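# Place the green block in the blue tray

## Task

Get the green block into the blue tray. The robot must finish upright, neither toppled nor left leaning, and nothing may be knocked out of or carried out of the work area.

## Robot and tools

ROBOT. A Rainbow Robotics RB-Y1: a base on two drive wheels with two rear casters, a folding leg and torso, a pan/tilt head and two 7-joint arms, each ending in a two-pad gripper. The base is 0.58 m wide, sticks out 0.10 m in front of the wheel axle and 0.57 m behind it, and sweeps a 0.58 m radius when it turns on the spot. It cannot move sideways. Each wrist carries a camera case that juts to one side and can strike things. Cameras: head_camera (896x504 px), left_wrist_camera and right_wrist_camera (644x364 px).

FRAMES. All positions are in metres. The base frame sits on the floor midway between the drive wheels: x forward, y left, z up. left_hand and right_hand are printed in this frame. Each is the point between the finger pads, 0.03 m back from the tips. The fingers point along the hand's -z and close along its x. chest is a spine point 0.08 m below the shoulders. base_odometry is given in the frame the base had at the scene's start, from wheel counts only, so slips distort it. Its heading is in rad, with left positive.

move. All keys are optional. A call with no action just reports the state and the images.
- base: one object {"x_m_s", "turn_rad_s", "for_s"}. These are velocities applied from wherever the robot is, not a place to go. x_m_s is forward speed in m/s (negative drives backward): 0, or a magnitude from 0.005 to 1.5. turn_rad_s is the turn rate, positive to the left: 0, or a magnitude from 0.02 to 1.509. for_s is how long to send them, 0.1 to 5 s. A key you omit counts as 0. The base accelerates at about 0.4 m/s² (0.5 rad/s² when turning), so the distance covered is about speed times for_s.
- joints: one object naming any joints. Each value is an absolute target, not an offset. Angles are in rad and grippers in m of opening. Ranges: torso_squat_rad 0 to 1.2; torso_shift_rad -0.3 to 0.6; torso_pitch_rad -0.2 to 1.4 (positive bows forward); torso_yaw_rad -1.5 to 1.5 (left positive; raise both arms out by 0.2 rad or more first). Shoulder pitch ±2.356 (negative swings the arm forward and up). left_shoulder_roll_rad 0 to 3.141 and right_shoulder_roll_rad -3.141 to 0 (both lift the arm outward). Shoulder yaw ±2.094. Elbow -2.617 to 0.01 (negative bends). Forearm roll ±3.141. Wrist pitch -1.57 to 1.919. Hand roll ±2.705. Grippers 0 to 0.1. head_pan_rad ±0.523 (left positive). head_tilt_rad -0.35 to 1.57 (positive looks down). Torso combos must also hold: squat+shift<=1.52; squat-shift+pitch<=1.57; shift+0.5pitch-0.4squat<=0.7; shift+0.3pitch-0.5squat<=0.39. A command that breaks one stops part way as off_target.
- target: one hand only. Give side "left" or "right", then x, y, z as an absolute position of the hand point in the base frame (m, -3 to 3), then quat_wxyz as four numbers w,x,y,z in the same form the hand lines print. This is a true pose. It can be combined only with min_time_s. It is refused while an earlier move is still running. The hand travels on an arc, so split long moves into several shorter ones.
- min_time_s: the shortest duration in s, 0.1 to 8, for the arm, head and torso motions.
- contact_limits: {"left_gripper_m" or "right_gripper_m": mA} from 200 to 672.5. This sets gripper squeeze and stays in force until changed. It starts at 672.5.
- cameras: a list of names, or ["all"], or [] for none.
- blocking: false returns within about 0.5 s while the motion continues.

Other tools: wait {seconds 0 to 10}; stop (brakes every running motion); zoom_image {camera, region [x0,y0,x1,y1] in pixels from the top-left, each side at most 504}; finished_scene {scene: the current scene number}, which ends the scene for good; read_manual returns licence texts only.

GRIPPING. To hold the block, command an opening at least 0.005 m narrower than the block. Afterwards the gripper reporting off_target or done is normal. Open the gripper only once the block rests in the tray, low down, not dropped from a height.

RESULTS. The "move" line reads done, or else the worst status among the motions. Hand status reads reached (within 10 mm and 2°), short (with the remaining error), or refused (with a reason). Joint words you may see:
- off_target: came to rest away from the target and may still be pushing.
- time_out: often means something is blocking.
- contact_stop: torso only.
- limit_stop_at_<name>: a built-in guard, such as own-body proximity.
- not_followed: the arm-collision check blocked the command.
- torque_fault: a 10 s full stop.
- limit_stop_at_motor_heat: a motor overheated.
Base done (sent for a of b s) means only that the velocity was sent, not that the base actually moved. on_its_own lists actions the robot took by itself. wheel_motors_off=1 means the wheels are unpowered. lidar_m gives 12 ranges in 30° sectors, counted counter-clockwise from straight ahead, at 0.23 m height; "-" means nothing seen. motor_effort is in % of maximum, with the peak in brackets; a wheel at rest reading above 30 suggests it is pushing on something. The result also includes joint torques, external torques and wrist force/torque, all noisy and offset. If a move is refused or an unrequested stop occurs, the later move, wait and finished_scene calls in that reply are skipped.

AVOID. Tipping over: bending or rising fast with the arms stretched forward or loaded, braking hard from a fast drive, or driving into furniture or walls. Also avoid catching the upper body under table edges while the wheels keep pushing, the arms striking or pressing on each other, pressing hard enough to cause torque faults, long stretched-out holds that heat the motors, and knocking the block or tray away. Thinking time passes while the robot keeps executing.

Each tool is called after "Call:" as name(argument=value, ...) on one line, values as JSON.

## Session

Call:
move()

Scene clock: 0.00 s.
Joint torques (N m): no reading
External joint torques (N m): no reading
Wrist force (N): no reading
Wrist torque (N m): no reading
Wrist force, peak (N): no reading
base_odometry: x=+0.000 y=+0.000 heading=+0.000
lidar_m: 2.98 2.77 2.48 1.96 1.91 2.55 2.34 2.34 2.68 2.39 2.02 2.72
base_status: not commanded
joint_positions: torso_squat_rad=+0.350 torso_shift_rad=+0.000 torso_pitch_rad=+0.000 torso_yaw_rad=+0.000 left_shoulder_pitch_rad=-0.025 left_shoulder_roll_rad=+0.045 left_shoulder_yaw_rad=+0.014 left_elbow_rad=-0.165 left_forearm_roll_rad=+0.039 left_wrist_pitch_rad=+0.015 left_hand_roll_rad=-0.001 left_gripper_m=+0.099 right_shoulder_pitch_rad=+0.049 right_shoulder_roll_rad=-0.013 right_shoulder_yaw_rad=-0.018 right_elbow_rad=-0.180 right_forearm_roll_rad=-0.013 right_wrist_pitch_rad=+0.049 right_hand_roll_rad=+0.042 right_gripper_m=+0.101 head_pan_rad=+0.000 head_tilt_rad=+0.400
joint_status: not commanded
wheel_motors_off: 0
motor_effort: left_wheel=+1 right_wheel=+2
chest: x=-0.2280 y=-0.0006 z=+1.2475 quat_wxyz=(+1.000, +0.000, +0.000, +0.000) (m; base frame)
left_hand: x=-0.1332 y=+0.2542 z=+0.5688 quat_wxyz=(+0.996, +0.021, -0.087, +0.020) (m; base frame)
right_hand: x=-0.1871 y=-0.2325 z=+0.5628 quat_wxyz=(+0.999, -0.008, -0.042, -0.002) (m; base frame)
pictures: head_camera, left_wrist_camera, right_wrist_camera

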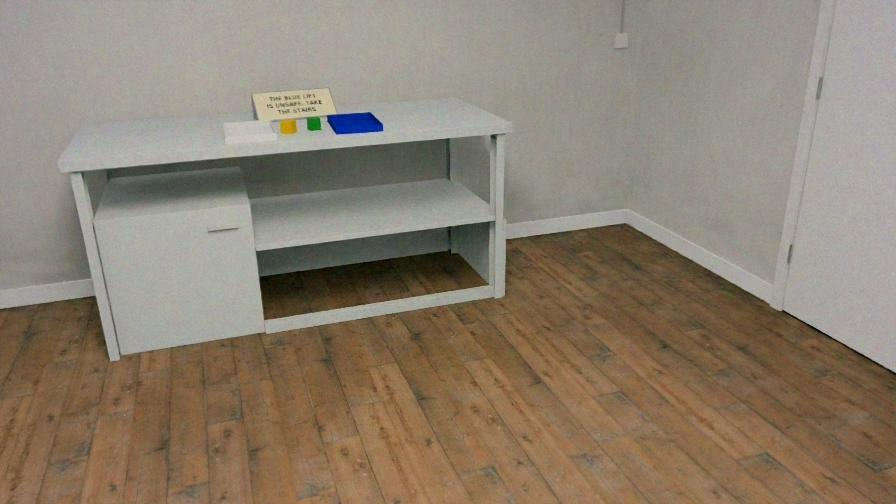

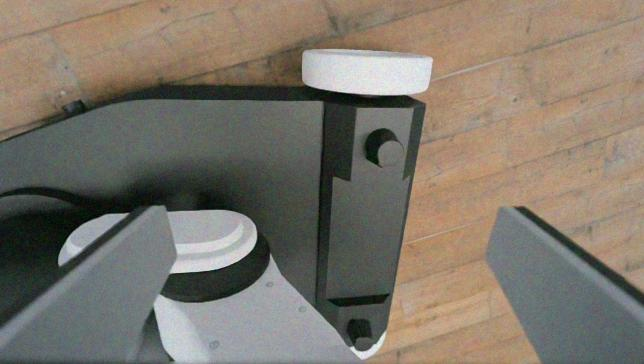

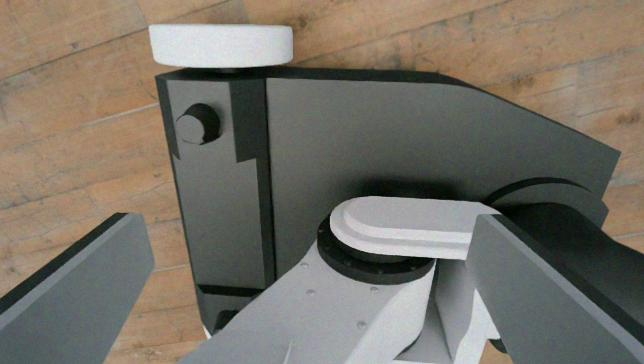

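Call:
move(base={"turn_rad_s":0.2,"for_s":0.55}, joints={"head_pan_rad":0,"head_tilt_rad":0.5,"right_shoulder_roll_rad":-0.8,"right_elbow_rad":-2.2,"right_gripper_m":0.075}, min_time_s=1.5)

Call:
move(base={"x_m_s":0.5,"for_s":2.26})

Call:
move(base={"turn_rad_s":0.3,"for_s":0.8}, cameras=["head_camera"])

Scene clock: 2.43 s.
Joint torques (N m): left_arm=[-2.18 1.04 0.87 -1.05 -0.04 -0.53 0.1] | right_arm=[-8.18 -8.33 -7.13 -6.06 0 -1.1 0.4]
External joint torques (N m): left_arm=[0.34 -0.4 0.78 -0.25 -0.05 -0.09 0.11] | right_arm=[1.24 1.76 0.58 0.44 -0.17 0.06 0.37]
Wrist force (N): left_arm=[0.0 1.7 -8.2] | right_arm=[-3.2 3.9 1.4]
Wrist torque (N m): left_arm=[-0.38 0.12 0.07] | right_arm=[-0.09 0.08 -0.23]
Wrist force, peak (N): left_arm=[-0.3 1.8 -8.5] | right_arm=[-4.1 0.6 -6.9]
move: done
base_odometry: x=+0.000 y=+0.000 heading=+0.113
lidar_m: 2.77 2.78 2.47 1.84 1.91 2.60 2.34 2.35 2.68 2.37 2.00 2.89
base_status: done (sent for 0.57 of 0.57 s)
joint_positions: torso_squat_rad=+0.350 torso_shift_rad=+0.000 torso_pitch_rad=+0.000 torso_yaw_rad=+0.000 left_shoulder_pitch_rad=-0.025 left_shoulder_roll_rad=+0.045 left_shoulder_yaw_rad=+0.014 left_elbow_rad=-0.165 left_forearm_roll_rad=+0.039 left_wrist_pitch_rad=+0.015 left_hand_roll_rad=-0.001 left_gripper_m=+0.099 right_shoulder_pitch_rad=+0.049 right_shoulder_roll_rad=-0.800 right_shoulder_yaw_rad=-0.018 right_elbow_rad=-2.200 right_forearm_roll_rad=-0.013 right_wrist_pitch_rad=+0.049 right_hand_roll_rad=+0.042 right_gripper_m=+0.075 head_pan_rad=+0.000 head_tilt_rad=+0.500
joint_status: all done
wheel_motors_off: 0
motor_effort: left_wheel=-1(26) right_wheel=+1(24)
chest: x=-0.2280 y=-0.0006 z=+1.2475 quat_wxyz=(+1.000, +0.000, +0.000, +0.000) (m; base frame)
left_hand: x=-0.1332 y=+0.2542 z=+0.5688 quat_wxyz=(+0.996, +0.021, -0.087, +0.020) (m; base frame)
right_hand: x=+0.2196 y=-0.2507 z=+1.2957 quat_wxyz=(+0.451, -0.203, -0.797, +0.346) (m; base frame)
pictures: none

Scene clock: 6.27 s.
Joint torques (N m): left_arm=[-1.98 0.88 0.98 -0.68 -0.12 -0.5 -0.01] | right_arm=[-8.47 -8.12 -7.39 -6.3 0.13 -1.08 0.35]
External joint torques (N m): left_arm=[0.55 -0.56 0.89 0.12 -0.12 -0.07 0] | right_arm=[0.95 1.97 0.33 0.2 -0.04 0.08 0.32]
Wrist force (N): left_arm=[-0.1 1.6 -7.7] | right_arm=[-3.1 3.8 1.3]
Wrist torque (N m): left_arm=[-0.37 0.04 0.05] | right_arm=[-0.09 0.08 -0.23]
Wrist force, peak (N): left_arm=[0.6 1.9 -8.7] | right_arm=[-3.7 4.0 1.2]
move: done
base_odometry: x=+1.126 y=+0.128 heading=+0.114
lidar_m: 1.69 1.66 2.22 2.13 2.04 2.60 3.46 3.47 2.43 1.82 2.17 1.89
base_status: done (sent for 2.27 of 2.27 s)
joint_positions: torso_squat_rad=+0.350 torso_shift_rad=+0.000 torso_pitch_rad=+0.000 torso_yaw_rad=+0.000 left_shoulder_pitch_rad=-0.025 left_shoulder_roll_rad=+0.045 left_shoulder_yaw_rad=+0.014 left_elbow_rad=-0.165 left_forearm_roll_rad=+0.039 left_wrist_pitch_rad=+0.015 left_hand_roll_rad=-0.001 left_gripper_m=+0.099 right_shoulder_pitch_rad=+0.049 right_shoulder_roll_rad=-0.800 right_shoulder_yaw_rad=-0.018 right_elbow_rad=-2.200 right_forearm_roll_rad=-0.013 right_wrist_pitch_rad=+0.049 right_hand_roll_rad=+0.042 right_gripper_m=+0.075 head_pan_rad=+0.000 head_tilt_rad=+0.500
joint_status: not commanded
wheel_motors_off: 0
motor_effort: left_wheel=+3(32) right_wheel=-4(32)
chest: x=-0.2280 y=-0.0006 z=+1.2475 quat_wxyz=(+1.000, +0.000, +0.000, +0.000) (m; base frame)
left_hand: x=-0.1331 y=+0.2542 z=+0.5688 quat_wxyz=(+0.996, +0.021, -0.087, +0.020) (m; base frame)
right_hand: x=+0.2196 y=-0.2508 z=+1.2956 quat_wxyz=(+0.451, -0.203, -0.797, +0.346) (m; base frame)
pictures: none

Scene clock: 8.13 s.
Joint torques (N m): left_arm=[-1.7 0.68 0.69 -0.71 -0.14 -0.46 0.04] | right_arm=[-8.46 -8.34 -7.47 -6.39 0.05 -1.01 0.12]
External joint torques (N m): left_arm=[0.83 -0.78 0.6 0.09 -0.15 -0.03 0.05] | right_arm=[0.96 1.75 0.24 0.12 -0.12 0.15 0.1]
Wrist force (N): left_arm=[-0.4 1.6 -7.9] | right_arm=[-3.3 3.7 1.5]
Wrist torque (N m): left_arm=[-0.38 0.05 0.05] | right_arm=[-0.07 0.05 -0.22]
Wrist force, peak (N): left_arm=[-0.5 1.8 -8.6] | right_arm=[-3.5 3.8 1.4]
move: done
base_odometry: x=+1.126 y=+0.128 heading=+0.353
lidar_m: 1.66 1.74 2.12 2.05 2.26 3.55 3.45 2.97 1.81 1.80 2.27 1.89
base_status: done (sent for 0.8 of 0.8 s)
joint_positions: torso_squat_rad=+0.350 torso_shift_rad=+0.000 torso_pitch_rad=+0.000 torso_yaw_rad=+0.000 left_shoulder_pitch_rad=-0.025 left_shoulder_roll_rad=+0.045 left_shoulder_yaw_rad=+0.014 left_elbow_rad=-0.165 left_forearm_roll_rad=+0.039 left_wrist_pitch_rad=+0.015 left_hand_roll_rad=-0.001 left_gripper_m=+0.099 right_shoulder_pitch_rad=+0.049 right_shoulder_roll_rad=-0.800 right_shoulder_yaw_rad=-0.018 right_elbow_rad=-2.200 right_forearm_roll_rad=-0.013 right_wrist_pitch_rad=+0.049 right_hand_roll_rad=+0.042 right_gripper_m=+0.075 head_pan_rad=+0.000 head_tilt_rad=+0.500
joint_status: not commanded
wheel_motors_off: 0
motor_effort: left_wheel=-1(28) right_wheel=+0(28)
chest: x=-0.2280 y=-0.0006 z=+1.2475 quat_wxyz=(+1.000, +0.000, +0.000, +0.000) (m; base frame)
left_hand: x=-0.1331 y=+0.2542 z=+0.5689 quat_wxyz=(+0.996, +0.021, -0.087, +0.020) (m; base frame)
right_hand: x=+0.2196 y=-0.2508 z=+1.2956 quat_wxyz=(+0.451, -0.203, -0.797, +0.346) (m; base frame)
pictures: head_camera

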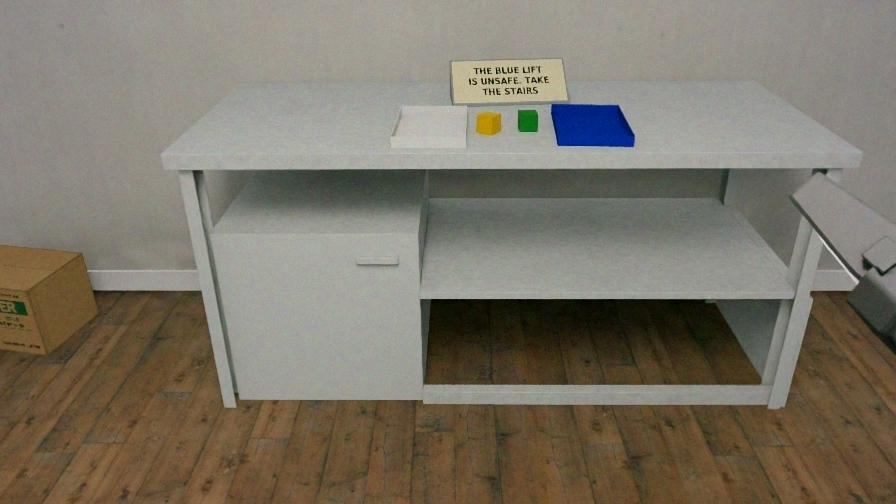

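Call:
move(joints={"torso_pitch_rad":0.6,"torso_shift_rad":0.3,"head_tilt_rad":0.5,"head_pan_rad":-0.25}, min_time_s=2)

Call:
move(joints={"right_shoulder_pitch_rad":0.066,"right_shoulder_roll_rad":-2.274,"right_shoulder_yaw_rad":-0.538,"right_elbow_rad":-2.099,"right_forearm_roll_rad":-1.958,"right_wrist_pitch_rad":1.097,"right_hand_roll_rad":-1.348}, min_time_s=2, cameras=["head_camera"])

Scene clock: 10.90 s.
Joint torques (N m): left_arm=[13.49 0.31 0.72 4.69 -0.13 0.69 0] | right_arm=[-0.12 -6.63 -6.65 -7.74 0.13 -1.41 0.36]
External joint torques (N m): left_arm=[0.54 -0.77 0.56 -0.52 -0.13 -0.01 -0.02] | right_arm=[0.69 1.51 -0.06 0.22 -0.09 0.13 0.32]
Wrist force (N): left_arm=[3.3 1.7 -7.6] | right_arm=[-4.5 3.0 -2.1]
Wrist torque (N m): left_arm=[-0.41 0.25 0.07] | right_arm=[0.00 0.05 -0.23]
Wrist force, peak (N): left_arm=[3.4 2.1 -7.7] | right_arm=[-4.9 3.3 -1.9]
move: done
base_odometry: x=+1.126 y=+0.128 heading=+0.353
lidar_m: 1.66 1.74 2.12 2.05 2.27 3.54 3.44 2.97 1.83 1.83 2.28 1.89
base_status: not commanded
joint_positions: torso_squat_rad=+0.350 torso_shift_rad=+0.300 torso_pitch_rad=+0.600 torso_yaw_rad=+0.000 left_shoulder_pitch_rad=-0.025 left_shoulder_roll_rad=+0.045 left_shoulder_yaw_rad=+0.014 left_elbow_rad=-0.165 left_forearm_roll_rad=+0.039 left_wrist_pitch_rad=+0.015 left_hand_roll_rad=-0.001 left_gripper_m=+0.099 right_shoulder_pitch_rad=+0.049 right_shoulder_roll_rad=-0.800 right_shoulder_yaw_rad=-0.018 right_elbow_rad=-2.200 right_forearm_roll_rad=-0.013 right_wrist_pitch_rad=+0.049 right_hand_roll_rad=+0.042 right_gripper_m=+0.075 head_pan_rad=-0.250 head_tilt_rad=+0.500
joint_status: all done
wheel_motors_off: 0
motor_effort: left_wheel=-5(5) right_wheel=+0(2)
chest: x=+0.1411 y=-0.0006 z=+1.1640 quat_wxyz=(+0.955, +0.000, +0.296, +0.000) (m; base frame)
left_hand: x=-0.1641 y=+0.2542 z=+0.5505 quat_wxyz=(+0.977, +0.026, +0.211, +0.013) (m; base frame)
right_hand: x=+0.5377 y=-0.2505 z=+0.9509 quat_wxyz=(+0.667, -0.091, -0.628, +0.391) (m; base frame)
pictures: none

Scene clock: 13.20 s.
Joint torques (N m): left_arm=[13.11 0.75 1.09 4.75 -0.26 0.72 0.14] | right_arm=[-10.15 -5.29 -9.18 3.94 0.25 0.08 0.34]
External joint torques (N m): left_arm=[0.15 -0.33 0.93 -0.46 -0.26 0.02 0.12] | right_arm=[2.02 1.27 -1.24 0.47 0.07 0.08 0.34]
Wrist force (N): left_arm=[3.3 1.3 -7.5] | right_arm=[0.0 -0.5 -7.7]
Wrist torque (N m): left_arm=[-0.36 0.26 0.05] | right_arm=[0.19 0.23 -0.10]
Wrist force, peak (N): left_arm=[3.6 1.2 -7.9] | right_arm=[-0.3 -0.6 -7.8]
move: done
base_odometry: x=+1.126 y=+0.128 heading=+0.353
lidar_m: 1.66 1.75 2.13 2.07 2.27 3.54 3.45 2.95 1.83 1.82 2.29 1.91
base_status: not commanded
joint_positions: torso_squat_rad=+0.350 torso_shift_rad=+0.300 torso_pitch_rad=+0.600 torso_yaw_rad=+0.000 left_shoulder_pitch_rad=-0.025 left_shoulder_roll_rad=+0.045 left_shoulder_yaw_rad=+0.014 left_elbow_rad=-0.165 left_forearm_roll_rad=+0.039 left_wrist_pitch_rad=+0.015 left_hand_roll_rad=-0.001 left_gripper_m=+0.099 right_shoulder_pitch_rad=+0.066 right_shoulder_roll_rad=-2.274 right_shoulder_yaw_rad=-0.538 right_elbow_rad=-2.099 right_forearm_roll_rad=-1.958 right_wrist_pitch_rad=+1.097 right_hand_roll_rad=-1.348 right_gripper_m=+0.075 head_pan_rad=-0.250 head_tilt_rad=+0.500
joint_status: all done
wheel_motors_off: 0
motor_effort: left_wheel=-4(5) right_wheel=+1(1)
chest: x=+0.1411 y=-0.0006 z=+1.1641 quat_wxyz=(+0.955, +0.000, +0.296, +0.000) (m; base frame)
left_hand: x=-0.1641 y=+0.2542 z=+0.5505 quat_wxyz=(+0.977, +0.026, +0.211, +0.013) (m; base frame)
right_hand: x=+0.5004 y=-0.2695 z=+1.0299 quat_wxyz=(+0.966, +0.000, +0.000, -0.258) (m; base frame)
pictures: head_camera

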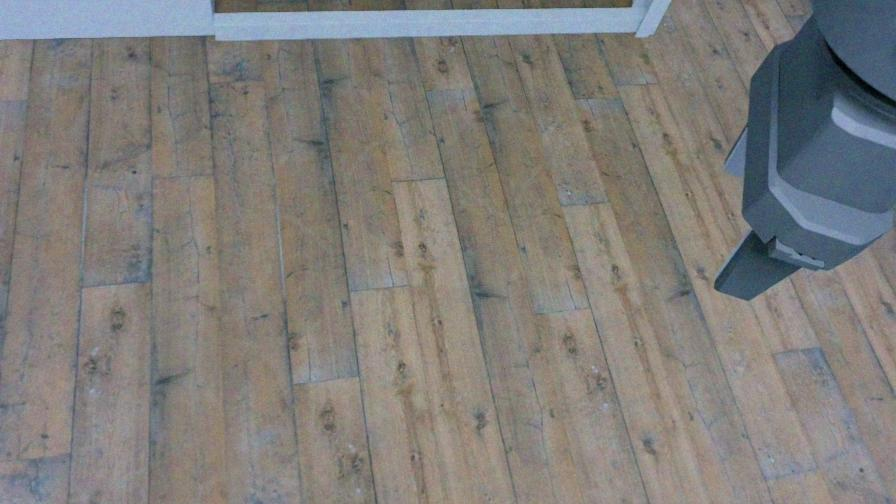

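Call:
move(base={"x_m_s":0.35,"for_s":2.3}, joints={"head_tilt_rad":0.2,"head_pan_rad":-0.25}, cameras=["head_camera"])

Scene clock: 16.83 s.
Joint torques (N m): left_arm=[14.05 0.82 1.2 4.78 -0.21 0.69 0.12] | right_arm=[-10.82 -4.93 -9.46 3.51 0.24 0.1 0.41]
External joint torques (N m): left_arm=[1.1 -0.26 1.04 -0.42 -0.2 0 0.1] | right_arm=[1.35 1.64 -1.52 0.03 0.06 0.1 0.41]
Wrist force (N): left_arm=[3.3 1.9 -7.9] | right_arm=[-0.2 -0.6 -7.6]
Wrist torque (N m): left_arm=[-0.42 0.26 0.06] | right_arm=[0.20 0.20 -0.10]
Wrist force, peak (N): left_arm=[3.7 1.6 -7.9] | right_arm=[-0.1 -0.5 -7.9]
move: done
base_odometry: x=+1.882 y=+0.407 heading=+0.353
lidar_m: 0.86 0.91 1.79 1.94 2.31 3.12 4.25 3.01 2.16 2.20 1.31 1.54
base_status: done (sent for 2.3 of 2.3 s)
joint_positions: torso_squat_rad=+0.350 torso_shift_rad=+0.300 torso_pitch_rad=+0.600 torso_yaw_rad=+0.000 left_shoulder_pitch_rad=-0.025 left_shoulder_roll_rad=+0.045 left_shoulder_yaw_rad=+0.014 left_elbow_rad=-0.165 left_forearm_roll_rad=+0.039 left_wrist_pitch_rad=+0.015 left_hand_roll_rad=-0.001 left_gripper_m=+0.099 right_shoulder_pitch_rad=+0.066 right_shoulder_roll_rad=-2.274 right_shoulder_yaw_rad=-0.538 right_elbow_rad=-2.099 right_forearm_roll_rad=-1.958 right_wrist_pitch_rad=+1.097 right_hand_roll_rad=-1.348 right_gripper_m=+0.075 head_pan_rad=-0.250 head_tilt_rad=+0.200
joint_status: all done
wheel_motors_off: 0
motor_effort: left_wheel=-1(21) right_wheel=-1(25)
chest: x=+0.1411 y=-0.0006 z=+1.1640 quat_wxyz=(+0.955, +0.000, +0.296, +0.000) (m; base frame)
left_hand: x=-0.1639 y=+0.2542 z=+0.5504 quat_wxyz=(+0.977, +0.026, +0.211, +0.013) (m; base frame)
right_hand: x=+0.5004 y=-0.2695 z=+1.0298 quat_wxyz=(+0.966, +0.000, +0.000, -0.259) (m; base frame)
pictures: head_camera

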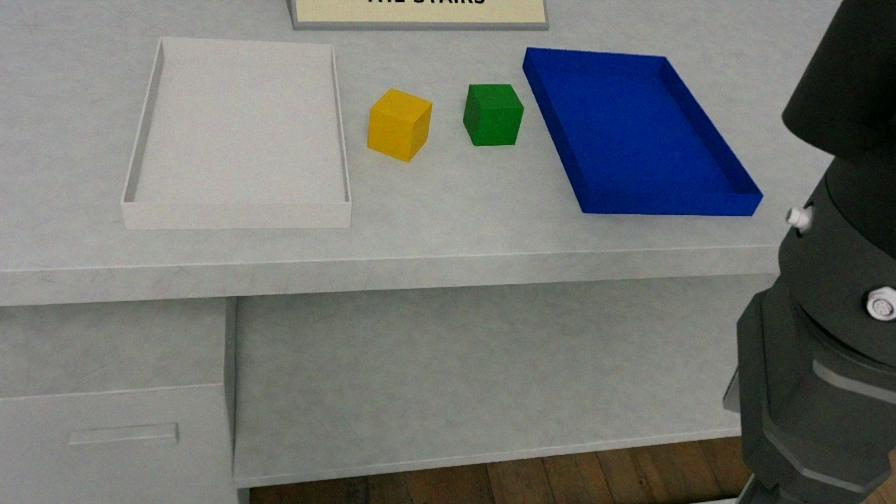

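Call:
move(base={"turn_rad_s":-0.3,"for_s":0.7})

Call:
move(base={"x_m_s":0.25,"for_s":1.88})

Call:
move(base={"turn_rad_s":0.3,"for_s":0.6}, joints={"head_tilt_rad":0.5}, cameras=["head_camera","right_wrist_camera"])

Scene clock: 18.80 s.
Joint torques (N m): left_arm=[13.97 0.61 0.83 4.73 -0.14 0.7 0.12] | right_arm=[-10.92 -5 -9.21 3.54 0.16 0.02 0.34]
External joint torques (N m): left_arm=[1.01 -0.47 0.68 -0.48 -0.13 0 0.09] | right_arm=[1.25 1.56 -1.27 0.06 -0.02 0.02 0.34]
Wrist force (N): left_arm=[2.9 1.8 -7.5] | right_arm=[-0.1 -0.6 -7.5]
Wrist torque (N m): left_arm=[-0.41 0.20 0.04] | right_arm=[0.22 0.22 -0.11]
Wrist force, peak (N): left_arm=[3.2 1.3 -8.0] | right_arm=[-0.1 -0.4 -7.7]
move: done
base_odometry: x=+1.882 y=+0.407 heading=+0.144
lidar_m: 0.86 0.87 1.06 1.96 2.02 2.71 4.26 3.80 2.16 2.20 2.20 1.32
base_status: done (sent for 0.7 of 0.7 s)
joint_positions: torso_squat_rad=+0.350 torso_shift_rad=+0.300 torso_pitch_rad=+0.600 torso_yaw_rad=+0.000 left_shoulder_pitch_rad=-0.025 left_shoulder_roll_rad=+0.045 left_shoulder_yaw_rad=+0.014 left_elbow_rad=-0.165 left_forearm_roll_rad=+0.039 left_wrist_pitch_rad=+0.015 left_hand_roll_rad=-0.001 left_gripper_m=+0.099 right_shoulder_pitch_rad=+0.066 right_shoulder_roll_rad=-2.274 right_shoulder_yaw_rad=-0.538 right_elbow_rad=-2.099 right_forearm_roll_rad=-1.958 right_wrist_pitch_rad=+1.097 right_hand_roll_rad=-1.348 right_gripper_m=+0.075 head_pan_rad=-0.250 head_tilt_rad=+0.200
joint_status: not commanded
wheel_motors_off: 0
motor_effort: left_wheel=+0(19) right_wheel=-2(20)
chest: x=+0.1411 y=-0.0006 z=+1.1640 quat_wxyz=(+0.955, +0.000, +0.296, +0.000) (m; base frame)
left_hand: x=-0.1639 y=+0.2543 z=+0.5504 quat_wxyz=(+0.977, +0.026, +0.211, +0.013) (m; base frame)
right_hand: x=+0.5004 y=-0.2695 z=+1.0298 quat_wxyz=(+0.966, +0.000, +0.000, -0.259) (m; base frame)
pictures: none

Scene clock: 21.73 s.
Joint torques (N m): left_arm=[14.15 0.64 0.72 4.74 -0.12 0.68 0.13] | right_arm=[-10.77 -4.94 -9.54 3.53 0.17 -0.02 0.31]
External joint torques (N m): left_arm=[1.2 -0.44 0.56 -0.46 -0.12 -0.02 0.11] | right_arm=[1.39 1.62 -1.6 0.05 -0.01 -0.02 0.31]
Wrist force (N): left_arm=[3.5 1.9 -7.3] | right_arm=[-0.1 -0.4 -7.7]
Wrist torque (N m): left_arm=[-0.42 0.30 0.05] | right_arm=[0.19 0.23 -0.10]
Wrist force, peak (N): left_arm=[3.1 1.8 -8.2] | right_arm=[0.0 -0.2 -7.8]
move: done
base_odometry: x=+2.343 y=+0.474 heading=+0.144
lidar_m: 1.04 0.41 0.49 1.63 2.04 2.64 4.72 3.69 2.35 2.13 1.01 1.16
base_status: done (sent for 1.87 of 1.87 s)
joint_positions: torso_squat_rad=+0.350 torso_shift_rad=+0.300 torso_pitch_rad=+0.600 torso_yaw_rad=+0.000 left_shoulder_pitch_rad=-0.025 left_shoulder_roll_rad=+0.045 left_shoulder_yaw_rad=+0.014 left_elbow_rad=-0.165 left_forearm_roll_rad=+0.039 left_wrist_pitch_rad=+0.015 left_hand_roll_rad=-0.001 left_gripper_m=+0.099 right_shoulder_pitch_rad=+0.066 right_shoulder_roll_rad=-2.274 right_shoulder_yaw_rad=-0.538 right_elbow_rad=-2.099 right_forearm_roll_rad=-1.958 right_wrist_pitch_rad=+1.097 right_hand_roll_rad=-1.348 right_gripper_m=+0.075 head_pan_rad=-0.250 head_tilt_rad=+0.200
joint_status: not commanded
wheel_motors_off: 0
motor_effort: left_wheel=-1(27) right_wheel=-3(20)
chest: x=+0.1411 y=-0.0006 z=+1.1640 quat_wxyz=(+0.955, +0.000, +0.296, +0.000) (m; base frame)
left_hand: x=-0.1639 y=+0.2542 z=+0.5504 quat_wxyz=(+0.977, +0.026, +0.211, +0.013) (m; base frame)
right_hand: x=+0.5004 y=-0.2695 z=+1.0298 quat_wxyz=(+0.966, +0.000, +0.000, -0.259) (m; base frame)
pictures: none

Scene clock: 23.27 s.
Joint torques (N m): left_arm=[14.06 0.62 0.97 4.79 -0.17 0.64 0.21] | right_arm=[-10.94 -4.97 -8.97 3.56 0.11 0.06 0.27]
External joint torques (N m): left_arm=[1.1 -0.46 0.81 -0.41 -0.17 -0.06 0.19] | right_arm=[1.22 1.6 -1.03 0.09 -0.08 0.06 0.27]
Wrist force (N): left_arm=[3.3 1.4 -7.4] | right_arm=[-0.2 -0.5 -7.6]
Wrist torque (N m): left_arm=[-0.37 0.27 0.05] | right_arm=[0.20 0.21 -0.11]
Wrist force, peak (N): left_arm=[3.9 1.9 -7.8] | right_arm=[-0.1 -0.6 -7.7]
move: done
base_odometry: x=+2.344 y=+0.474 heading=+0.323
lidar_m: 0.50 0.43 0.57 2.05 2.15 3.05 4.71 2.41 2.21 2.14 1.01 1.09
base_status: done (sent for 0.6 of 0.6 s)
joint_positions: torso_squat_rad=+0.350 torso_shift_rad=+0.300 torso_pitch_rad=+0.600 torso_yaw_rad=+0.000 left_shoulder_pitch_rad=-0.025 left_shoulder_roll_rad=+0.045 left_shoulder_yaw_rad=+0.014 left_elbow_rad=-0.165 left_forearm_roll_rad=+0.039 left_wrist_pitch_rad=+0.015 left_hand_roll_rad=-0.001 left_gripper_m=+0.099 right_shoulder_pitch_rad=+0.066 right_shoulder_roll_rad=-2.274 right_shoulder_yaw_rad=-0.538 right_elbow_rad=-2.099 right_forearm_roll_rad=-1.958 right_wrist_pitch_rad=+1.097 right_hand_roll_rad=-1.348 right_gripper_m=+0.075 head_pan_rad=-0.250 head_tilt_rad=+0.500
joint_status: all done
wheel_motors_off: 0
motor_effort: left_wheel=-3(20) right_wheel=+0(17)
chest: x=+0.1411 y=-0.0005 z=+1.1641 quat_wxyz=(+0.955, +0.000, +0.296, +0.000) (m; base frame)
left_hand: x=-0.1639 y=+0.2542 z=+0.5504 quat_wxyz=(+0.977, +0.026, +0.211, +0.013) (m; base frame)
right_hand: x=+0.5004 y=-0.2695 z=+1.0298 quat_wxyz=(+0.966, +0.000, +0.000, -0.259) (m; base frame)
pictures: head_camera, right_wrist_camera

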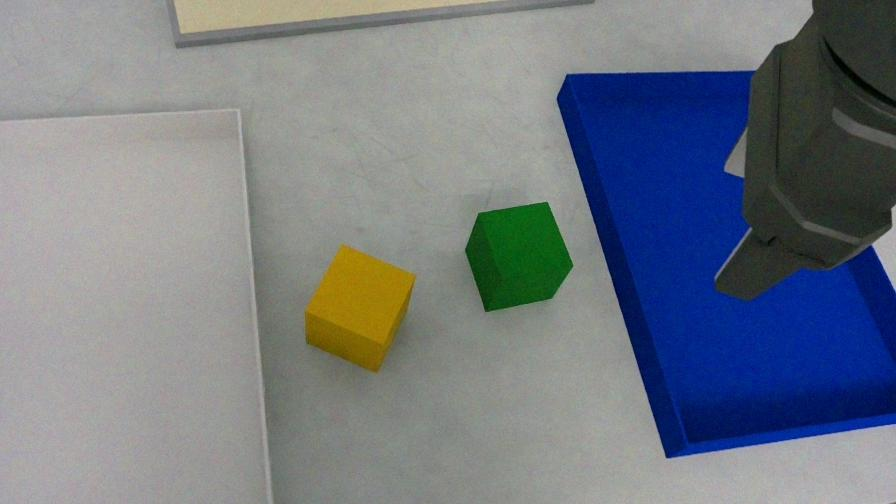

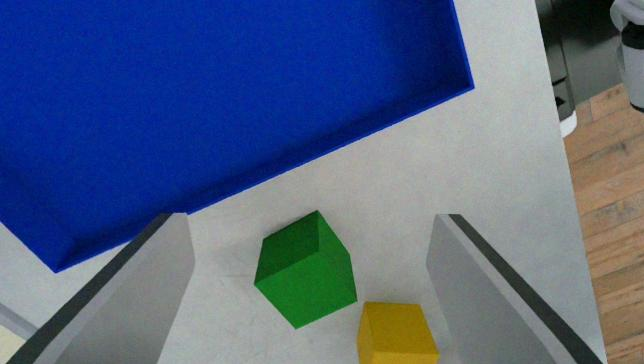

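Call:
move(target={"side":"right","x":0.553,"y":-0.178,"z":0.985,"quat_wxyz":[0.9994,0,0,0.035]}, min_time_s=2, cameras=["head_camera","right_wrist_camera"])

Scene clock: 25.97 s.
Joint torques (N m): left_arm=[13.85 0.66 1.07 4.78 -0.13 0.57 0.12] | right_arm=[-15.7 1.55 -8.48 4.81 -0.05 -0.28 0.51]
External joint torques (N m): left_arm=[0.9 -0.42 0.91 -0.43 -0.12 -0.12 0.09] | right_arm=[2.11 0.35 -1.73 0.61 -0.23 -0.26 0.51]
Wrist force (N): left_arm=[3.6 2.0 -7.3] | right_arm=[-0.3 -0.3 -7.7]
Wrist torque (N m): left_arm=[-0.41 0.31 0.05] | right_arm=[0.19 0.24 -0.18]
Wrist force, peak (N): left_arm=[3.9 1.7 -7.8] | right_arm=[0.0 -0.2 -7.8]
move: done
base_odometry: x=+2.344 y=+0.474 heading=+0.323
lidar_m: 0.49 0.43 0.58 2.03 2.16 3.05 4.73 2.43 2.21 2.14 1.00 1.08
base_status: not commanded
joint_positions: torso_squat_rad=+0.350 torso_shift_rad=+0.300 torso_pitch_rad=+0.600 torso_yaw_rad=+0.000 left_shoulder_pitch_rad=-0.025 left_shoulder_roll_rad=+0.045 left_shoulder_yaw_rad=+0.014 left_elbow_rad=-0.165 left_forearm_roll_rad=+0.039 left_wrist_pitch_rad=+0.015 left_hand_roll_rad=-0.001 left_gripper_m=+0.099 right_shoulder_pitch_rad=+0.395 right_shoulder_roll_rad=-2.712 right_shoulder_yaw_rad=-0.742 right_elbow_rad=-1.857 right_forearm_roll_rad=-2.099 right_wrist_pitch_rad=+0.876 right_hand_roll_rad=-0.841 right_gripper_m=+0.075 head_pan_rad=-0.250 head_tilt_rad=+0.500
joint_status: all done
wheel_motors_off: 0
motor_effort: left_wheel=-3(3) right_wheel=+0(1)
chest: x=+0.1411 y=-0.0005 z=+1.1641 quat_wxyz=(+0.955, +0.000, +0.296, +0.000) (m; base frame)
left_hand: x=-0.1639 y=+0.2542 z=+0.5504 quat_wxyz=(+0.977, +0.026, +0.211, +0.013) (m; base frame)
right_hand: x=+0.5528 y=-0.1779 z=+0.9851 quat_wxyz=(+0.999, +0.000, -0.001, +0.035) (m; base frame)
right_hand_status: reached (checked arc, planned for 2.0 s): 0 mm and 0.1 deg off.
pictures: head_camera, right_wrist_camera

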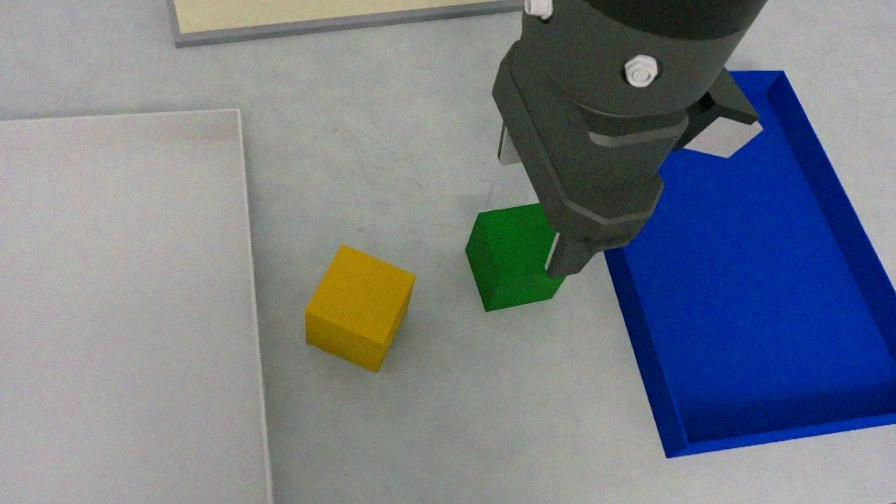

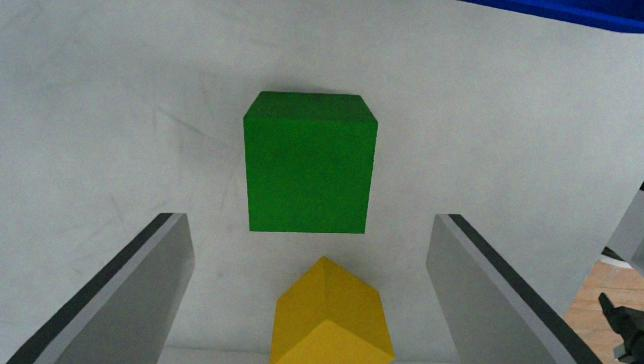

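Call:
move(joints={"right_gripper_m":0.068})

Call:
move(target={"side":"right","x":0.553,"y":-0.178,"z":0.94,"quat_wxyz":[0.9995,0,0,0.03]}, min_time_s=1.2, cameras=["right_wrist_camera"])

Call:
move(target={"side":"right","x":0.553,"y":-0.178,"z":0.905,"quat_wxyz":[0.9995,0,0,0.03]}, min_time_s=1.5, cameras=["right_wrist_camera"])

Scene clock: 26.87 s.
Joint torques (N m): left_arm=[14.18 0.78 0.99 4.91 -0.15 0.68 0.12] | right_arm=[-15.74 1.49 -8.82 4.65 -0.19 -0.24 0.6]
External joint torques (N m): left_arm=[1.22 -0.3 0.83 -0.29 -0.15 -0.01 0.1] | right_arm=[2.07 0.29 -2.08 0.46 -0.37 -0.23 0.6]
Wrist force (N): left_arm=[3.0 1.6 -7.6] | right_arm=[-0.3 -0.2 -7.4]
Wrist torque (N m): left_arm=[-0.37 0.24 0.05] | right_arm=[0.18 0.23 -0.18]
Wrist force, peak (N): left_arm=[3.5 2.2 -7.8] | right_arm=[-0.5 -0.3 -7.8]
move: done
base_odometry: x=+2.344 y=+0.474 heading=+0.323
lidar_m: 0.49 0.42 0.59 2.05 2.16 3.08 4.72 2.41 2.21 2.13 1.00 1.08
base_status: not commanded
joint_positions: torso_squat_rad=+0.350 torso_shift_rad=+0.300 torso_pitch_rad=+0.600 torso_yaw_rad=+0.000 left_shoulder_pitch_rad=-0.025 left_shoulder_roll_rad=+0.045 left_shoulder_yaw_rad=+0.014 left_elbow_rad=-0.165 left_forearm_roll_rad=+0.039 left_wrist_pitch_rad=+0.015 left_hand_roll_rad=-0.001 left_gripper_m=+0.099 right_shoulder_pitch_rad=+0.395 right_shoulder_roll_rad=-2.712 right_shoulder_yaw_rad=-0.742 right_elbow_rad=-1.857 right_forearm_roll_rad=-2.099 right_wrist_pitch_rad=+0.876 right_hand_roll_rad=-0.841 right_gripper_m=+0.068 head_pan_rad=-0.250 head_tilt_rad=+0.500
joint_status: all done
wheel_motors_off: 0
motor_effort: left_wheel=-3(3) right_wheel=+1(1)
chest: x=+0.1411 y=-0.0005 z=+1.1641 quat_wxyz=(+0.955, +0.000, +0.296, +0.000) (m; base frame)
left_hand: x=-0.1639 y=+0.2542 z=+0.5504 quat_wxyz=(+0.977, +0.026, +0.211, +0.013) (m; base frame)
right_hand: x=+0.5528 y=-0.1779 z=+0.9851 quat_wxyz=(+0.999, +0.000, -0.001, +0.035) (m; base frame)
pictures: none

Scene clock: 28.40 s.
Joint torques (N m): left_arm=[14.15 0.61 1.04 4.76 -0.18 0.71 0.12] | right_arm=[-16.31 2.38 -4.86 4.28 0.41 -0.35 0.07]
External joint torques (N m): left_arm=[1.2 -0.47 0.89 -0.44 -0.17 0.01 0.1] | right_arm=[2.2 -0.02 1.42 0.59 0.25 -0.34 0.07]
Wrist force (N): left_arm=[3.2 1.4 -7.4] | right_arm=[-0.1 -0.5 -7.4]
Wrist torque (N m): left_arm=[-0.39 0.25 0.05] | right_arm=[0.21 0.23 -0.10]
Wrist force, peak (N): left_arm=[3.5 2.0 -7.8] | right_arm=[-0.3 -0.5 -7.8]
move: done
base_odometry: x=+2.344 y=+0.474 heading=+0.323
lidar_m: 0.49 0.43 0.58 2.04 2.16 3.05 4.72 2.43 2.21 2.13 1.00 1.08
base_status: not commanded
joint_positions: torso_squat_rad=+0.350 torso_shift_rad=+0.300 torso_pitch_rad=+0.600 torso_yaw_rad=+0.000 left_shoulder_pitch_rad=-0.025 left_shoulder_roll_rad=+0.045 left_shoulder_yaw_rad=+0.014 left_elbow_rad=-0.165 left_forearm_roll_rad=+0.039 left_wrist_pitch_rad=+0.015 left_hand_roll_rad=-0.001 left_gripper_m=+0.099 right_shoulder_pitch_rad=+0.506 right_shoulder_roll_rad=-2.776 right_shoulder_yaw_rad=-0.723 right_elbow_rad=-1.832 right_forearm_roll_rad=-2.044 right_wrist_pitch_rad=+0.762 right_hand_roll_rad=-0.885 right_gripper_m=+0.068 head_pan_rad=-0.250 head_tilt_rad=+0.500
joint_status: all done
wheel_motors_off: 0
motor_effort: left_wheel=-3(4) right_wheel=+0(1)
chest: x=+0.1411 y=-0.0005 z=+1.1641 quat_wxyz=(+0.955, +0.000, +0.296, +0.000) (m; base frame)
left_hand: x=-0.1639 y=+0.2542 z=+0.5504 quat_wxyz=(+0.977, +0.026, +0.211, +0.013) (m; base frame)
right_hand: x=+0.5528 y=-0.1778 z=+0.9403 quat_wxyz=(+1.000, +0.000, +0.000, +0.030) (m; base frame)
right_hand_status: reached (checked arc, planned for 1.2 s): 0 mm and 0.1 deg off.
pictures: right_wrist_camera

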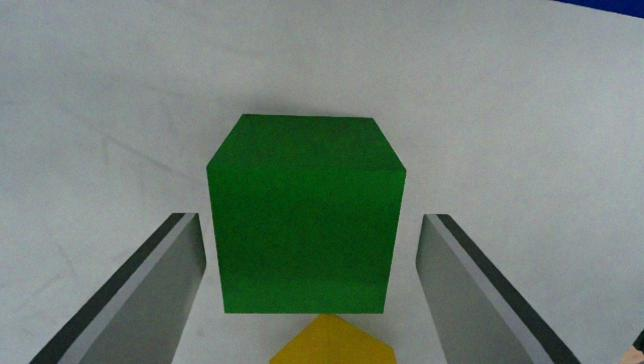

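Scene clock: 30.23 s.
Joint torques (N m): left_arm=[14.01 0.62 1 4.83 -0.23 0.69 0.21] | right_arm=[-16.84 3.23 -4.55 4.13 0.37 -0.39 -0.16]
External joint torques (N m): left_arm=[1.05 -0.46 0.85 -0.37 -0.23 -0.01 0.19] | right_arm=[2.19 -0.1 1.32 0.78 0.23 -0.38 -0.16]
Wrist force (N): left_arm=[3.4 1.6 -7.5] | right_arm=[0.1 -0.6 -7.1]
Wrist torque (N m): left_arm=[-0.38 0.29 0.03] | right_arm=[0.19 0.24 -0.11]
Wrist force, peak (N): left_arm=[3.6 1.5 -8.0] | right_arm=[0.0 -0.6 -7.5]
move: done
base_odometry: x=+2.344 y=+0.474 heading=+0.323
lidar_m: 0.51 0.42 0.58 2.06 2.16 3.06 4.72 2.43 2.20 2.14 1.02 1.09
base_status: not commanded
joint_positions: torso_squat_rad=+0.350 torso_shift_rad=+0.300 torso_pitch_rad=+0.600 torso_yaw_rad=+0.000 left_shoulder_pitch_rad=-0.025 left_shoulder_roll_rad=+0.045 left_shoulder_yaw_rad=+0.014 left_elbow_rad=-0.165 left_forearm_roll_rad=+0.039 left_wrist_pitch_rad=+0.015 left_hand_roll_rad=-0.001 left_gripper_m=+0.099 right_shoulder_pitch_rad=+0.597 right_shoulder_roll_rad=-2.832 right_shoulder_yaw_rad=-0.712 right_elbow_rad=-1.793 right_forearm_roll_rad=-2.003 right_wrist_pitch_rad=+0.680 right_hand_roll_rad=-0.912 right_gripper_m=+0.068 head_pan_rad=-0.250 head_tilt_rad=+0.500
joint_status: all done
wheel_motors_off: 0
motor_effort: left_wheel=-3(4) right_wheel=+0(1)
chest: x=+0.1411 y=-0.0005 z=+1.1641 quat_wxyz=(+0.955, +0.000, +0.296, +0.000) (m; base frame)
left_hand: x=-0.1639 y=+0.2542 z=+0.5504 quat_wxyz=(+0.977, +0.026, +0.211, +0.013) (m; base frame)
right_hand: x=+0.5530 y=-0.1778 z=+0.9052 quat_wxyz=(+1.000, +0.000, +0.000, +0.030) (m; base frame)
right_hand_status: reached (checked arc, planned for 1.5 s): 0 mm and 0.0 deg off.
pictures: right_wrist_camera

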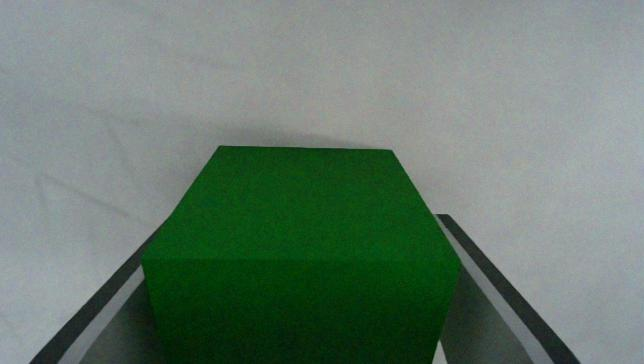

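Call:
move(joints={"right_gripper_m":0.03})

Call:
move(target={"side":"right","x":0.553,"y":-0.178,"z":0.99,"quat_wxyz":[0.9995,0,0,0.03]}, min_time_s=1.5)

Call:
move(target={"side":"right","x":0.54,"y":-0.345,"z":0.99,"quat_wxyz":[0.9995,0,0,0.03]}, min_time_s=2, cameras=["head_camera","right_wrist_camera"])

Scene clock: 31.80 s.
Joint torques (N m): left_arm=[14.24 0.71 0.87 4.85 -0.23 0.69 0.05] | right_arm=[-17.08 3.16 -4.87 3.55 0.41 -0.2 0.06]
External joint torques (N m): left_arm=[1.28 -0.37 0.71 -0.35 -0.22 -0.01 0.03] | right_arm=[1.95 -0.17 1 0.2 0.26 -0.19 0.06]
Wrist force (N): left_arm=[3.3 1.7 -7.7] | right_arm=[0.2 -0.7 -6.8]
Wrist torque (N m): left_arm=[-0.39 0.26 0.05] | right_arm=[0.21 0.23 -0.13]
Wrist force, peak (N): left_arm=[3.5 1.8 -7.9] | right_arm=[0.0 -0.8 -7.3]
move: off_target
base_odometry: x=+2.344 y=+0.474 heading=+0.323
lidar_m: 0.52 0.41 0.58 2.04 2.17 3.06 4.72 2.42 2.19 2.13 1.02 1.09
base_status: not commanded
joint_positions: torso_squat_rad=+0.350 torso_shift_rad=+0.300 torso_pitch_rad=+0.600 torso_yaw_rad=+0.000 left_shoulder_pitch_rad=-0.025 left_shoulder_roll_rad=+0.045 left_shoulder_yaw_rad=+0.014 left_elbow_rad=-0.165 left_forearm_roll_rad=+0.039 left_wrist_pitch_rad=+0.015 left_hand_roll_rad=-0.001 left_gripper_m=+0.099 right_shoulder_pitch_rad=+0.597 right_shoulder_roll_rad=-2.832 right_shoulder_yaw_rad=-0.712 right_elbow_rad=-1.793 right_forearm_roll_rad=-2.003 right_wrist_pitch_rad=+0.680 right_hand_roll_rad=-0.912 right_gripper_m=+0.050 head_pan_rad=-0.250 head_tilt_rad=+0.500
joint_status: right_gripper_m off_target (ended at +0.050, target +0.030)
wheel_motors_off: 0
motor_effort: left_wheel=-3(4) right_wheel=+0(1)
chest: x=+0.1411 y=-0.0005 z=+1.1641 quat_wxyz=(+0.955, +0.000, +0.296, +0.000) (m; base frame)
left_hand: x=-0.1639 y=+0.2542 z=+0.5504 quat_wxyz=(+0.977, +0.026, +0.211, +0.013) (m; base frame)
right_hand: x=+0.5530 y=-0.1778 z=+0.9052 quat_wxyz=(+1.000, +0.000, +0.000, +0.030) (m; base frame)
pictures: none

Scene clock: 33.63 s.
Joint torques (N m): left_arm=[13.87 0.57 1.17 4.79 -0.27 0.7 0.1] | right_arm=[-17.96 2.48 -8.84 3.95 -0.04 0.35 0.62]
External joint torques (N m): left_arm=[0.92 -0.51 1.01 -0.41 -0.26 0 0.07] | right_arm=[-0.18 1.39 -2.08 -0.32 -0.22 0.36 0.62]
Wrist force (N): left_arm=[3.1 1.8 -7.5] | right_arm=[-0.2 -0.1 -8.4]
Wrist torque (N m): left_arm=[-0.37 0.24 0.04] | right_arm=[0.17 0.25 -0.18]
Wrist force, peak (N): left_arm=[3.4 1.8 -7.9] | right_arm=[-0.2 -0.3 -8.5]
move: done
base_odometry: x=+2.344 y=+0.474 heading=+0.323
lidar_m: 0.51 0.42 0.58 2.04 2.17 3.06 4.70 2.42 2.20 2.13 1.01 1.08
base_status: not commanded
joint_positions: torso_squat_rad=+0.350 torso_shift_rad=+0.300 torso_pitch_rad=+0.600 torso_yaw_rad=+0.000 left_shoulder_pitch_rad=-0.025 left_shoulder_roll_rad=+0.045 left_shoulder_yaw_rad=+0.014 left_elbow_rad=-0.165 left_forearm_roll_rad=+0.039 left_wrist_pitch_rad=+0.015 left_hand_roll_rad=-0.001 left_gripper_m=+0.099 right_shoulder_pitch_rad=+0.382 right_shoulder_roll_rad=-2.710 right_shoulder_yaw_rad=-0.740 right_elbow_rad=-1.854 right_forearm_roll_rad=-2.112 right_wrist_pitch_rad=+0.889 right_hand_roll_rad=-0.841 right_gripper_m=+0.050 head_pan_rad=-0.250 head_tilt_rad=+0.500
joint_status: all done
wheel_motors_off: 0
motor_effort: left_wheel=-3(4) right_wheel=+0(1)
chest: x=+0.1411 y=-0.0005 z=+1.1641 quat_wxyz=(+0.955, +0.000, +0.296, +0.000) (m; base frame)
left_hand: x=-0.1639 y=+0.2542 z=+0.5504 quat_wxyz=(+0.977, +0.026, +0.211, +0.013) (m; base frame)
right_hand: x=+0.5529 y=-0.1782 z=+0.9898 quat_wxyz=(+1.000, +0.000, +0.000, +0.030) (m; base frame)
right_hand_status: reached (checked arc, planned for 1.5 s): 0 mm and 0.0 deg off.
pictures: none

Scene clock: 35.97 s.
Joint torques (N m): left_arm=[14.03 0.46 1 4.92 -0.17 0.67 0.11] | right_arm=[-14.27 -4.34 -7.22 4.2 0.29 0.26 0.62]
External joint torques (N m): left_arm=[1.07 -0.62 0.84 -0.29 -0.17 -0.02 0.09] | right_arm=[-1.13 1.58 0.78 0.6 0.09 0.29 0.62]
Wrist force (N): left_arm=[3.1 1.8 -7.8] | right_arm=[0.1 -0.4 -8.2]
Wrist torque (N m): left_arm=[-0.38 0.24 0.05] | right_arm=[0.21 0.27 -0.20]
Wrist force, peak (N): left_arm=[3.6 2.2 -7.7] | right_arm=[-0.5 -0.2 -8.6]
move: done
base_odometry: x=+2.344 y=+0.474 heading=+0.323
lidar_m: 0.50 0.41 0.58 2.04 2.17 3.04 4.72 2.45 2.21 2.13 1.02 1.08
base_status: not commanded
joint_positions: torso_squat_rad=+0.350 torso_shift_rad=+0.300 torso_pitch_rad=+0.600 torso_yaw_rad=+0.000 left_shoulder_pitch_rad=-0.025 left_shoulder_roll_rad=+0.045 left_shoulder_yaw_rad=+0.014 left_elbow_rad=-0.165 left_forearm_roll_rad=+0.039 left_wrist_pitch_rad=+0.015 left_hand_roll_rad=-0.001 left_gripper_m=+0.099 right_shoulder_pitch_rad=+0.280 right_shoulder_roll_rad=-2.248 right_shoulder_yaw_rad=-0.527 right_elbow_rad=-1.825 right_forearm_roll_rad=-1.976 right_wrist_pitch_rad=+1.023 right_hand_roll_rad=-0.451 right_gripper_m=+0.050 head_pan_rad=-0.250 head_tilt_rad=+0.500
joint_status: all done
wheel_motors_off: 0
motor_effort: left_wheel=-3(4) right_wheel=+0(1)
chest: x=+0.1411 y=-0.0006 z=+1.1641 quat_wxyz=(+0.955, +0.000, +0.296, +0.000) (m; base frame)
left_hand: x=-0.1639 y=+0.2542 z=+0.5504 quat_wxyz=(+0.977, +0.026, +0.211, +0.013) (m; base frame)
right_hand: x=+0.5399 y=-0.3448 z=+0.9897 quat_wxyz=(+1.000, +0.000, +0.000, +0.030) (m; base frame)
right_hand_status: reached (checked arc, planned for 2.0 s): 0 mm and 0.0 deg off.
pictures: head_camera, right_wrist_camera

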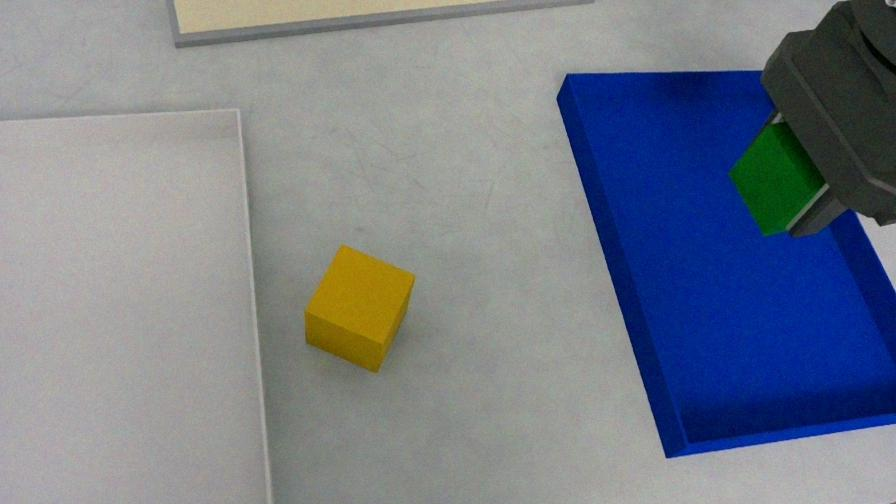

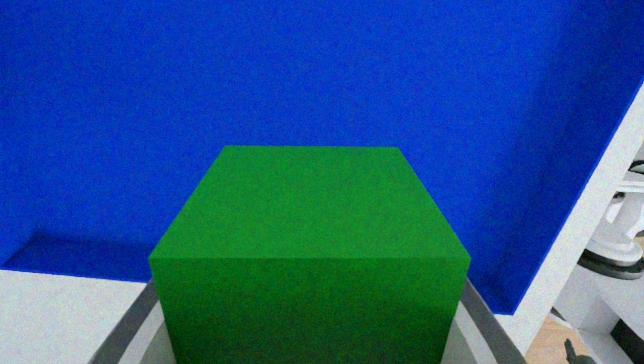

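Call:
move(target={"side":"right","x":0.55,"y":-0.35,"z":0.945,"quat_wxyz":[0.9995,0,0,0.03]}, min_time_s=1.5)

Call:
move(target={"side":"right","x":0.55,"y":-0.35,"z":0.911,"quat_wxyz":[0.9995,0,0,0.03]}, min_time_s=1.5)

Call:
move(target={"side":"right","x":0.55,"y":-0.35,"z":0.907,"quat_wxyz":[0.9995,0,0,0.03]}, min_time_s=1, cameras=["head_camera","right_wrist_camera"])

Scene clock: 38.50 s.
Joint torques (N m): left_arm=[14.22 0.52 1.05 4.85 -0.17 0.77 0.08] | right_arm=[-12.71 -2.53 -9.31 4.43 -0.07 -0.32 0.58]
External joint torques (N m): left_arm=[1.26 -0.56 0.89 -0.35 -0.16 0.08 0.06] | right_arm=[1.67 0.44 -2.33 0.7 -0.25 -0.28 0.58]
Wrist force (N): left_arm=[3.5 1.6 -7.0] | right_arm=[-0.1 -0.3 -8.2]
Wrist torque (N m): left_arm=[-0.38 0.29 0.06] | right_arm=[0.17 0.24 -0.19]
Wrist force, peak (N): left_arm=[3.5 1.7 -7.9] | right_arm=[-0.2 -0.5 -8.4]
move: done
base_odometry: x=+2.344 y=+0.474 heading=+0.323
lidar_m: 0.50 0.42 0.59 2.05 2.14 3.05 4.72 2.44 2.21 2.12 1.01 1.08
base_status: not commanded
joint_positions: torso_squat_rad=+0.350 torso_shift_rad=+0.300 torso_pitch_rad=+0.600 torso_yaw_rad=+0.000 left_shoulder_pitch_rad=-0.025 left_shoulder_roll_rad=+0.045 left_shoulder_yaw_rad=+0.014 left_elbow_rad=-0.165 left_forearm_roll_rad=+0.039 left_wrist_pitch_rad=+0.015 left_hand_roll_rad=-0.001 left_gripper_m=+0.099 right_shoulder_pitch_rad=+0.459 right_shoulder_roll_rad=-2.346 right_shoulder_yaw_rad=-0.533 right_elbow_rad=-1.753 right_forearm_roll_rad=-2.016 right_wrist_pitch_rad=+0.853 right_hand_roll_rad=-0.406 right_gripper_m=+0.050 head_pan_rad=-0.250 head_tilt_rad=+0.500
joint_status: all done
wheel_motors_off: 0
motor_effort: left_wheel=-4(4) right_wheel=+0(1)
chest: x=+0.1411 y=-0.0006 z=+1.1641 quat_wxyz=(+0.955, +0.000, +0.296, +0.000) (m; base frame)
left_hand: x=-0.1639 y=+0.2542 z=+0.5504 quat_wxyz=(+0.977, +0.026, +0.211, +0.013) (m; base frame)
right_hand: x=+0.5493 y=-0.3498 z=+0.9453 quat_wxyz=(+1.000, +0.000, -0.002, +0.030) (m; base frame)
right_hand_status: reached (checked arc, planned for 1.5 s): 1 mm and 0.2 deg off.
pictures: none

Scene clock: 40.33 s.
Joint torques (N m): left_arm=[14.1 0.41 1.11 4.71 -0.13 0.75 0.14] | right_arm=[-13.17 -0.28 -8.77 4.46 -0.27 -0.47 0.62]
External joint torques (N m): left_arm=[1.15 -0.67 0.95 -0.49 -0.12 0.05 0.12] | right_arm=[1.92 0.5 -2.56 0.81 -0.43 -0.44 0.62]
Wrist force (N): left_arm=[3.4 1.8 -7.3] | right_arm=[-0.2 -0.8 -7.9]
Wrist torque (N m): left_arm=[-0.41 0.29 0.04] | right_arm=[0.25 0.22 -0.18]
Wrist force, peak (N): left_arm=[3.4 1.9 -7.8] | right_arm=[0.0 -0.5 -8.4]
move: done
base_odometry: x=+2.344 y=+0.474 heading=+0.323
lidar_m: 0.50 0.41 0.60 2.05 2.15 3.08 4.71 2.44 2.21 2.14 1.02 1.09
base_status: not commanded
joint_positions: torso_squat_rad=+0.350 torso_shift_rad=+0.300 torso_pitch_rad=+0.600 torso_yaw_rad=+0.000 left_shoulder_pitch_rad=-0.025 left_shoulder_roll_rad=+0.045 left_shoulder_yaw_rad=+0.014 left_elbow_rad=-0.165 left_forearm_roll_rad=+0.039 left_wrist_pitch_rad=+0.015 left_hand_roll_rad=-0.001 left_gripper_m=+0.099 right_shoulder_pitch_rad=+0.588 right_shoulder_roll_rad=-2.413 right_shoulder_yaw_rad=-0.548 right_elbow_rad=-1.714 right_forearm_roll_rad=-2.036 right_wrist_pitch_rad=+0.743 right_hand_roll_rad=-0.395 right_gripper_m=+0.050 head_pan_rad=-0.250 head_tilt_rad=+0.500
joint_status: all done
wheel_motors_off: 0
motor_effort: left_wheel=-4(4) right_wheel=+0(1)
chest: x=+0.1411 y=-0.0006 z=+1.1641 quat_wxyz=(+0.955, +0.000, +0.296, +0.000) (m; base frame)
left_hand: x=-0.1639 y=+0.2542 z=+0.5504 quat_wxyz=(+0.977, +0.026, +0.211, +0.013) (m; base frame)
right_hand: x=+0.5497 y=-0.3500 z=+0.9111 quat_wxyz=(+1.000, +0.000, +0.000, +0.030) (m; base frame)
right_hand_status: reached (checked arc, planned for 1.5 s): 0 mm and 0.0 deg off.
pictures: none

Scene clock: 41.67 s.
Joint torques (N m): left_arm=[14.13 0.83 0.93 4.84 -0.17 0.61 0.1] | right_arm=[-12.69 -0.4 -7.72 3.83 -0.21 -0.55 0.66]
External joint torques (N m): left_arm=[1.18 -0.25 0.77 -0.36 -0.16 -0.08 0.07] | right_arm=[2.49 0.12 -1.59 0.18 -0.38 -0.52 0.66]
Wrist force (N): left_arm=[3.1 1.4 -7.3] | right_arm=[-1.4 -1.2 -3.1]
Wrist torque (N m): left_arm=[-0.36 0.25 0.04] | right_arm=[0.13 0.14 -0.21]
Wrist force, peak (N): left_arm=[3.4 1.6 -8.1] | right_arm=[-0.3 -0.5 -8.1]
move: done
base_odometry: x=+2.344 y=+0.474 heading=+0.323
lidar_m: 0.51 0.42 0.58 2.04 2.17 3.07 4.72 2.42 2.20 2.14 1.02 1.09
base_status: not commanded
joint_positions: torso_squat_rad=+0.350 torso_shift_rad=+0.300 torso_pitch_rad=+0.600 torso_yaw_rad=+0.000 left_shoulder_pitch_rad=-0.025 left_shoulder_roll_rad=+0.045 left_shoulder_yaw_rad=+0.014 left_elbow_rad=-0.165 left_forearm_roll_rad=+0.039 left_wrist_pitch_rad=+0.015 left_hand_roll_rad=-0.001 left_gripper_m=+0.099 right_shoulder_pitch_rad=+0.604 right_shoulder_roll_rad=-2.421 right_shoulder_yaw_rad=-0.551 right_elbow_rad=-1.707 right_forearm_roll_rad=-2.039 right_wrist_pitch_rad=+0.732 right_hand_roll_rad=-0.393 right_gripper_m=+0.050 head_pan_rad=-0.250 head_tilt_rad=+0.500
joint_status: all done
wheel_motors_off: 0
motor_effort: left_wheel=-3(4) right_wheel=+0(1)
chest: x=+0.1411 y=-0.0006 z=+1.1641 quat_wxyz=(+0.955, +0.000, +0.296, +0.000) (m; base frame)
left_hand: x=-0.1639 y=+0.2542 z=+0.5504 quat_wxyz=(+0.977, +0.026, +0.211, +0.013) (m; base frame)
right_hand: x=+0.5499 y=-0.3501 z=+0.9072 quat_wxyz=(+1.000, +0.000, +0.000, +0.030) (m; base frame)
right_hand_status: reached (checked arc, planned for 1.0 s): 0 mm and 0.0 deg off.
pictures: head_camera, right_wrist_camera

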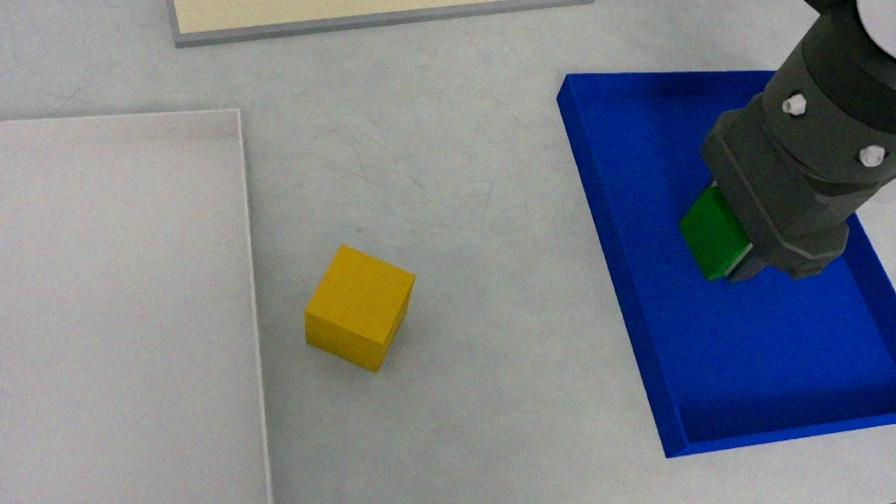

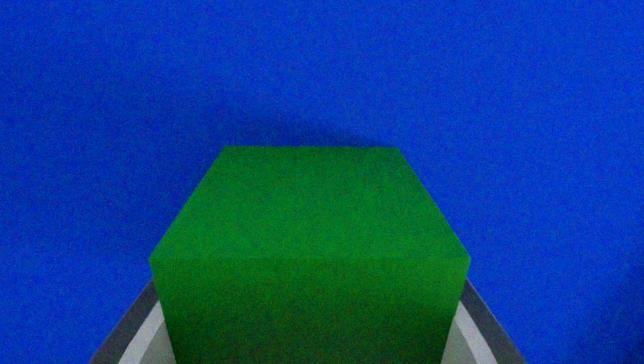

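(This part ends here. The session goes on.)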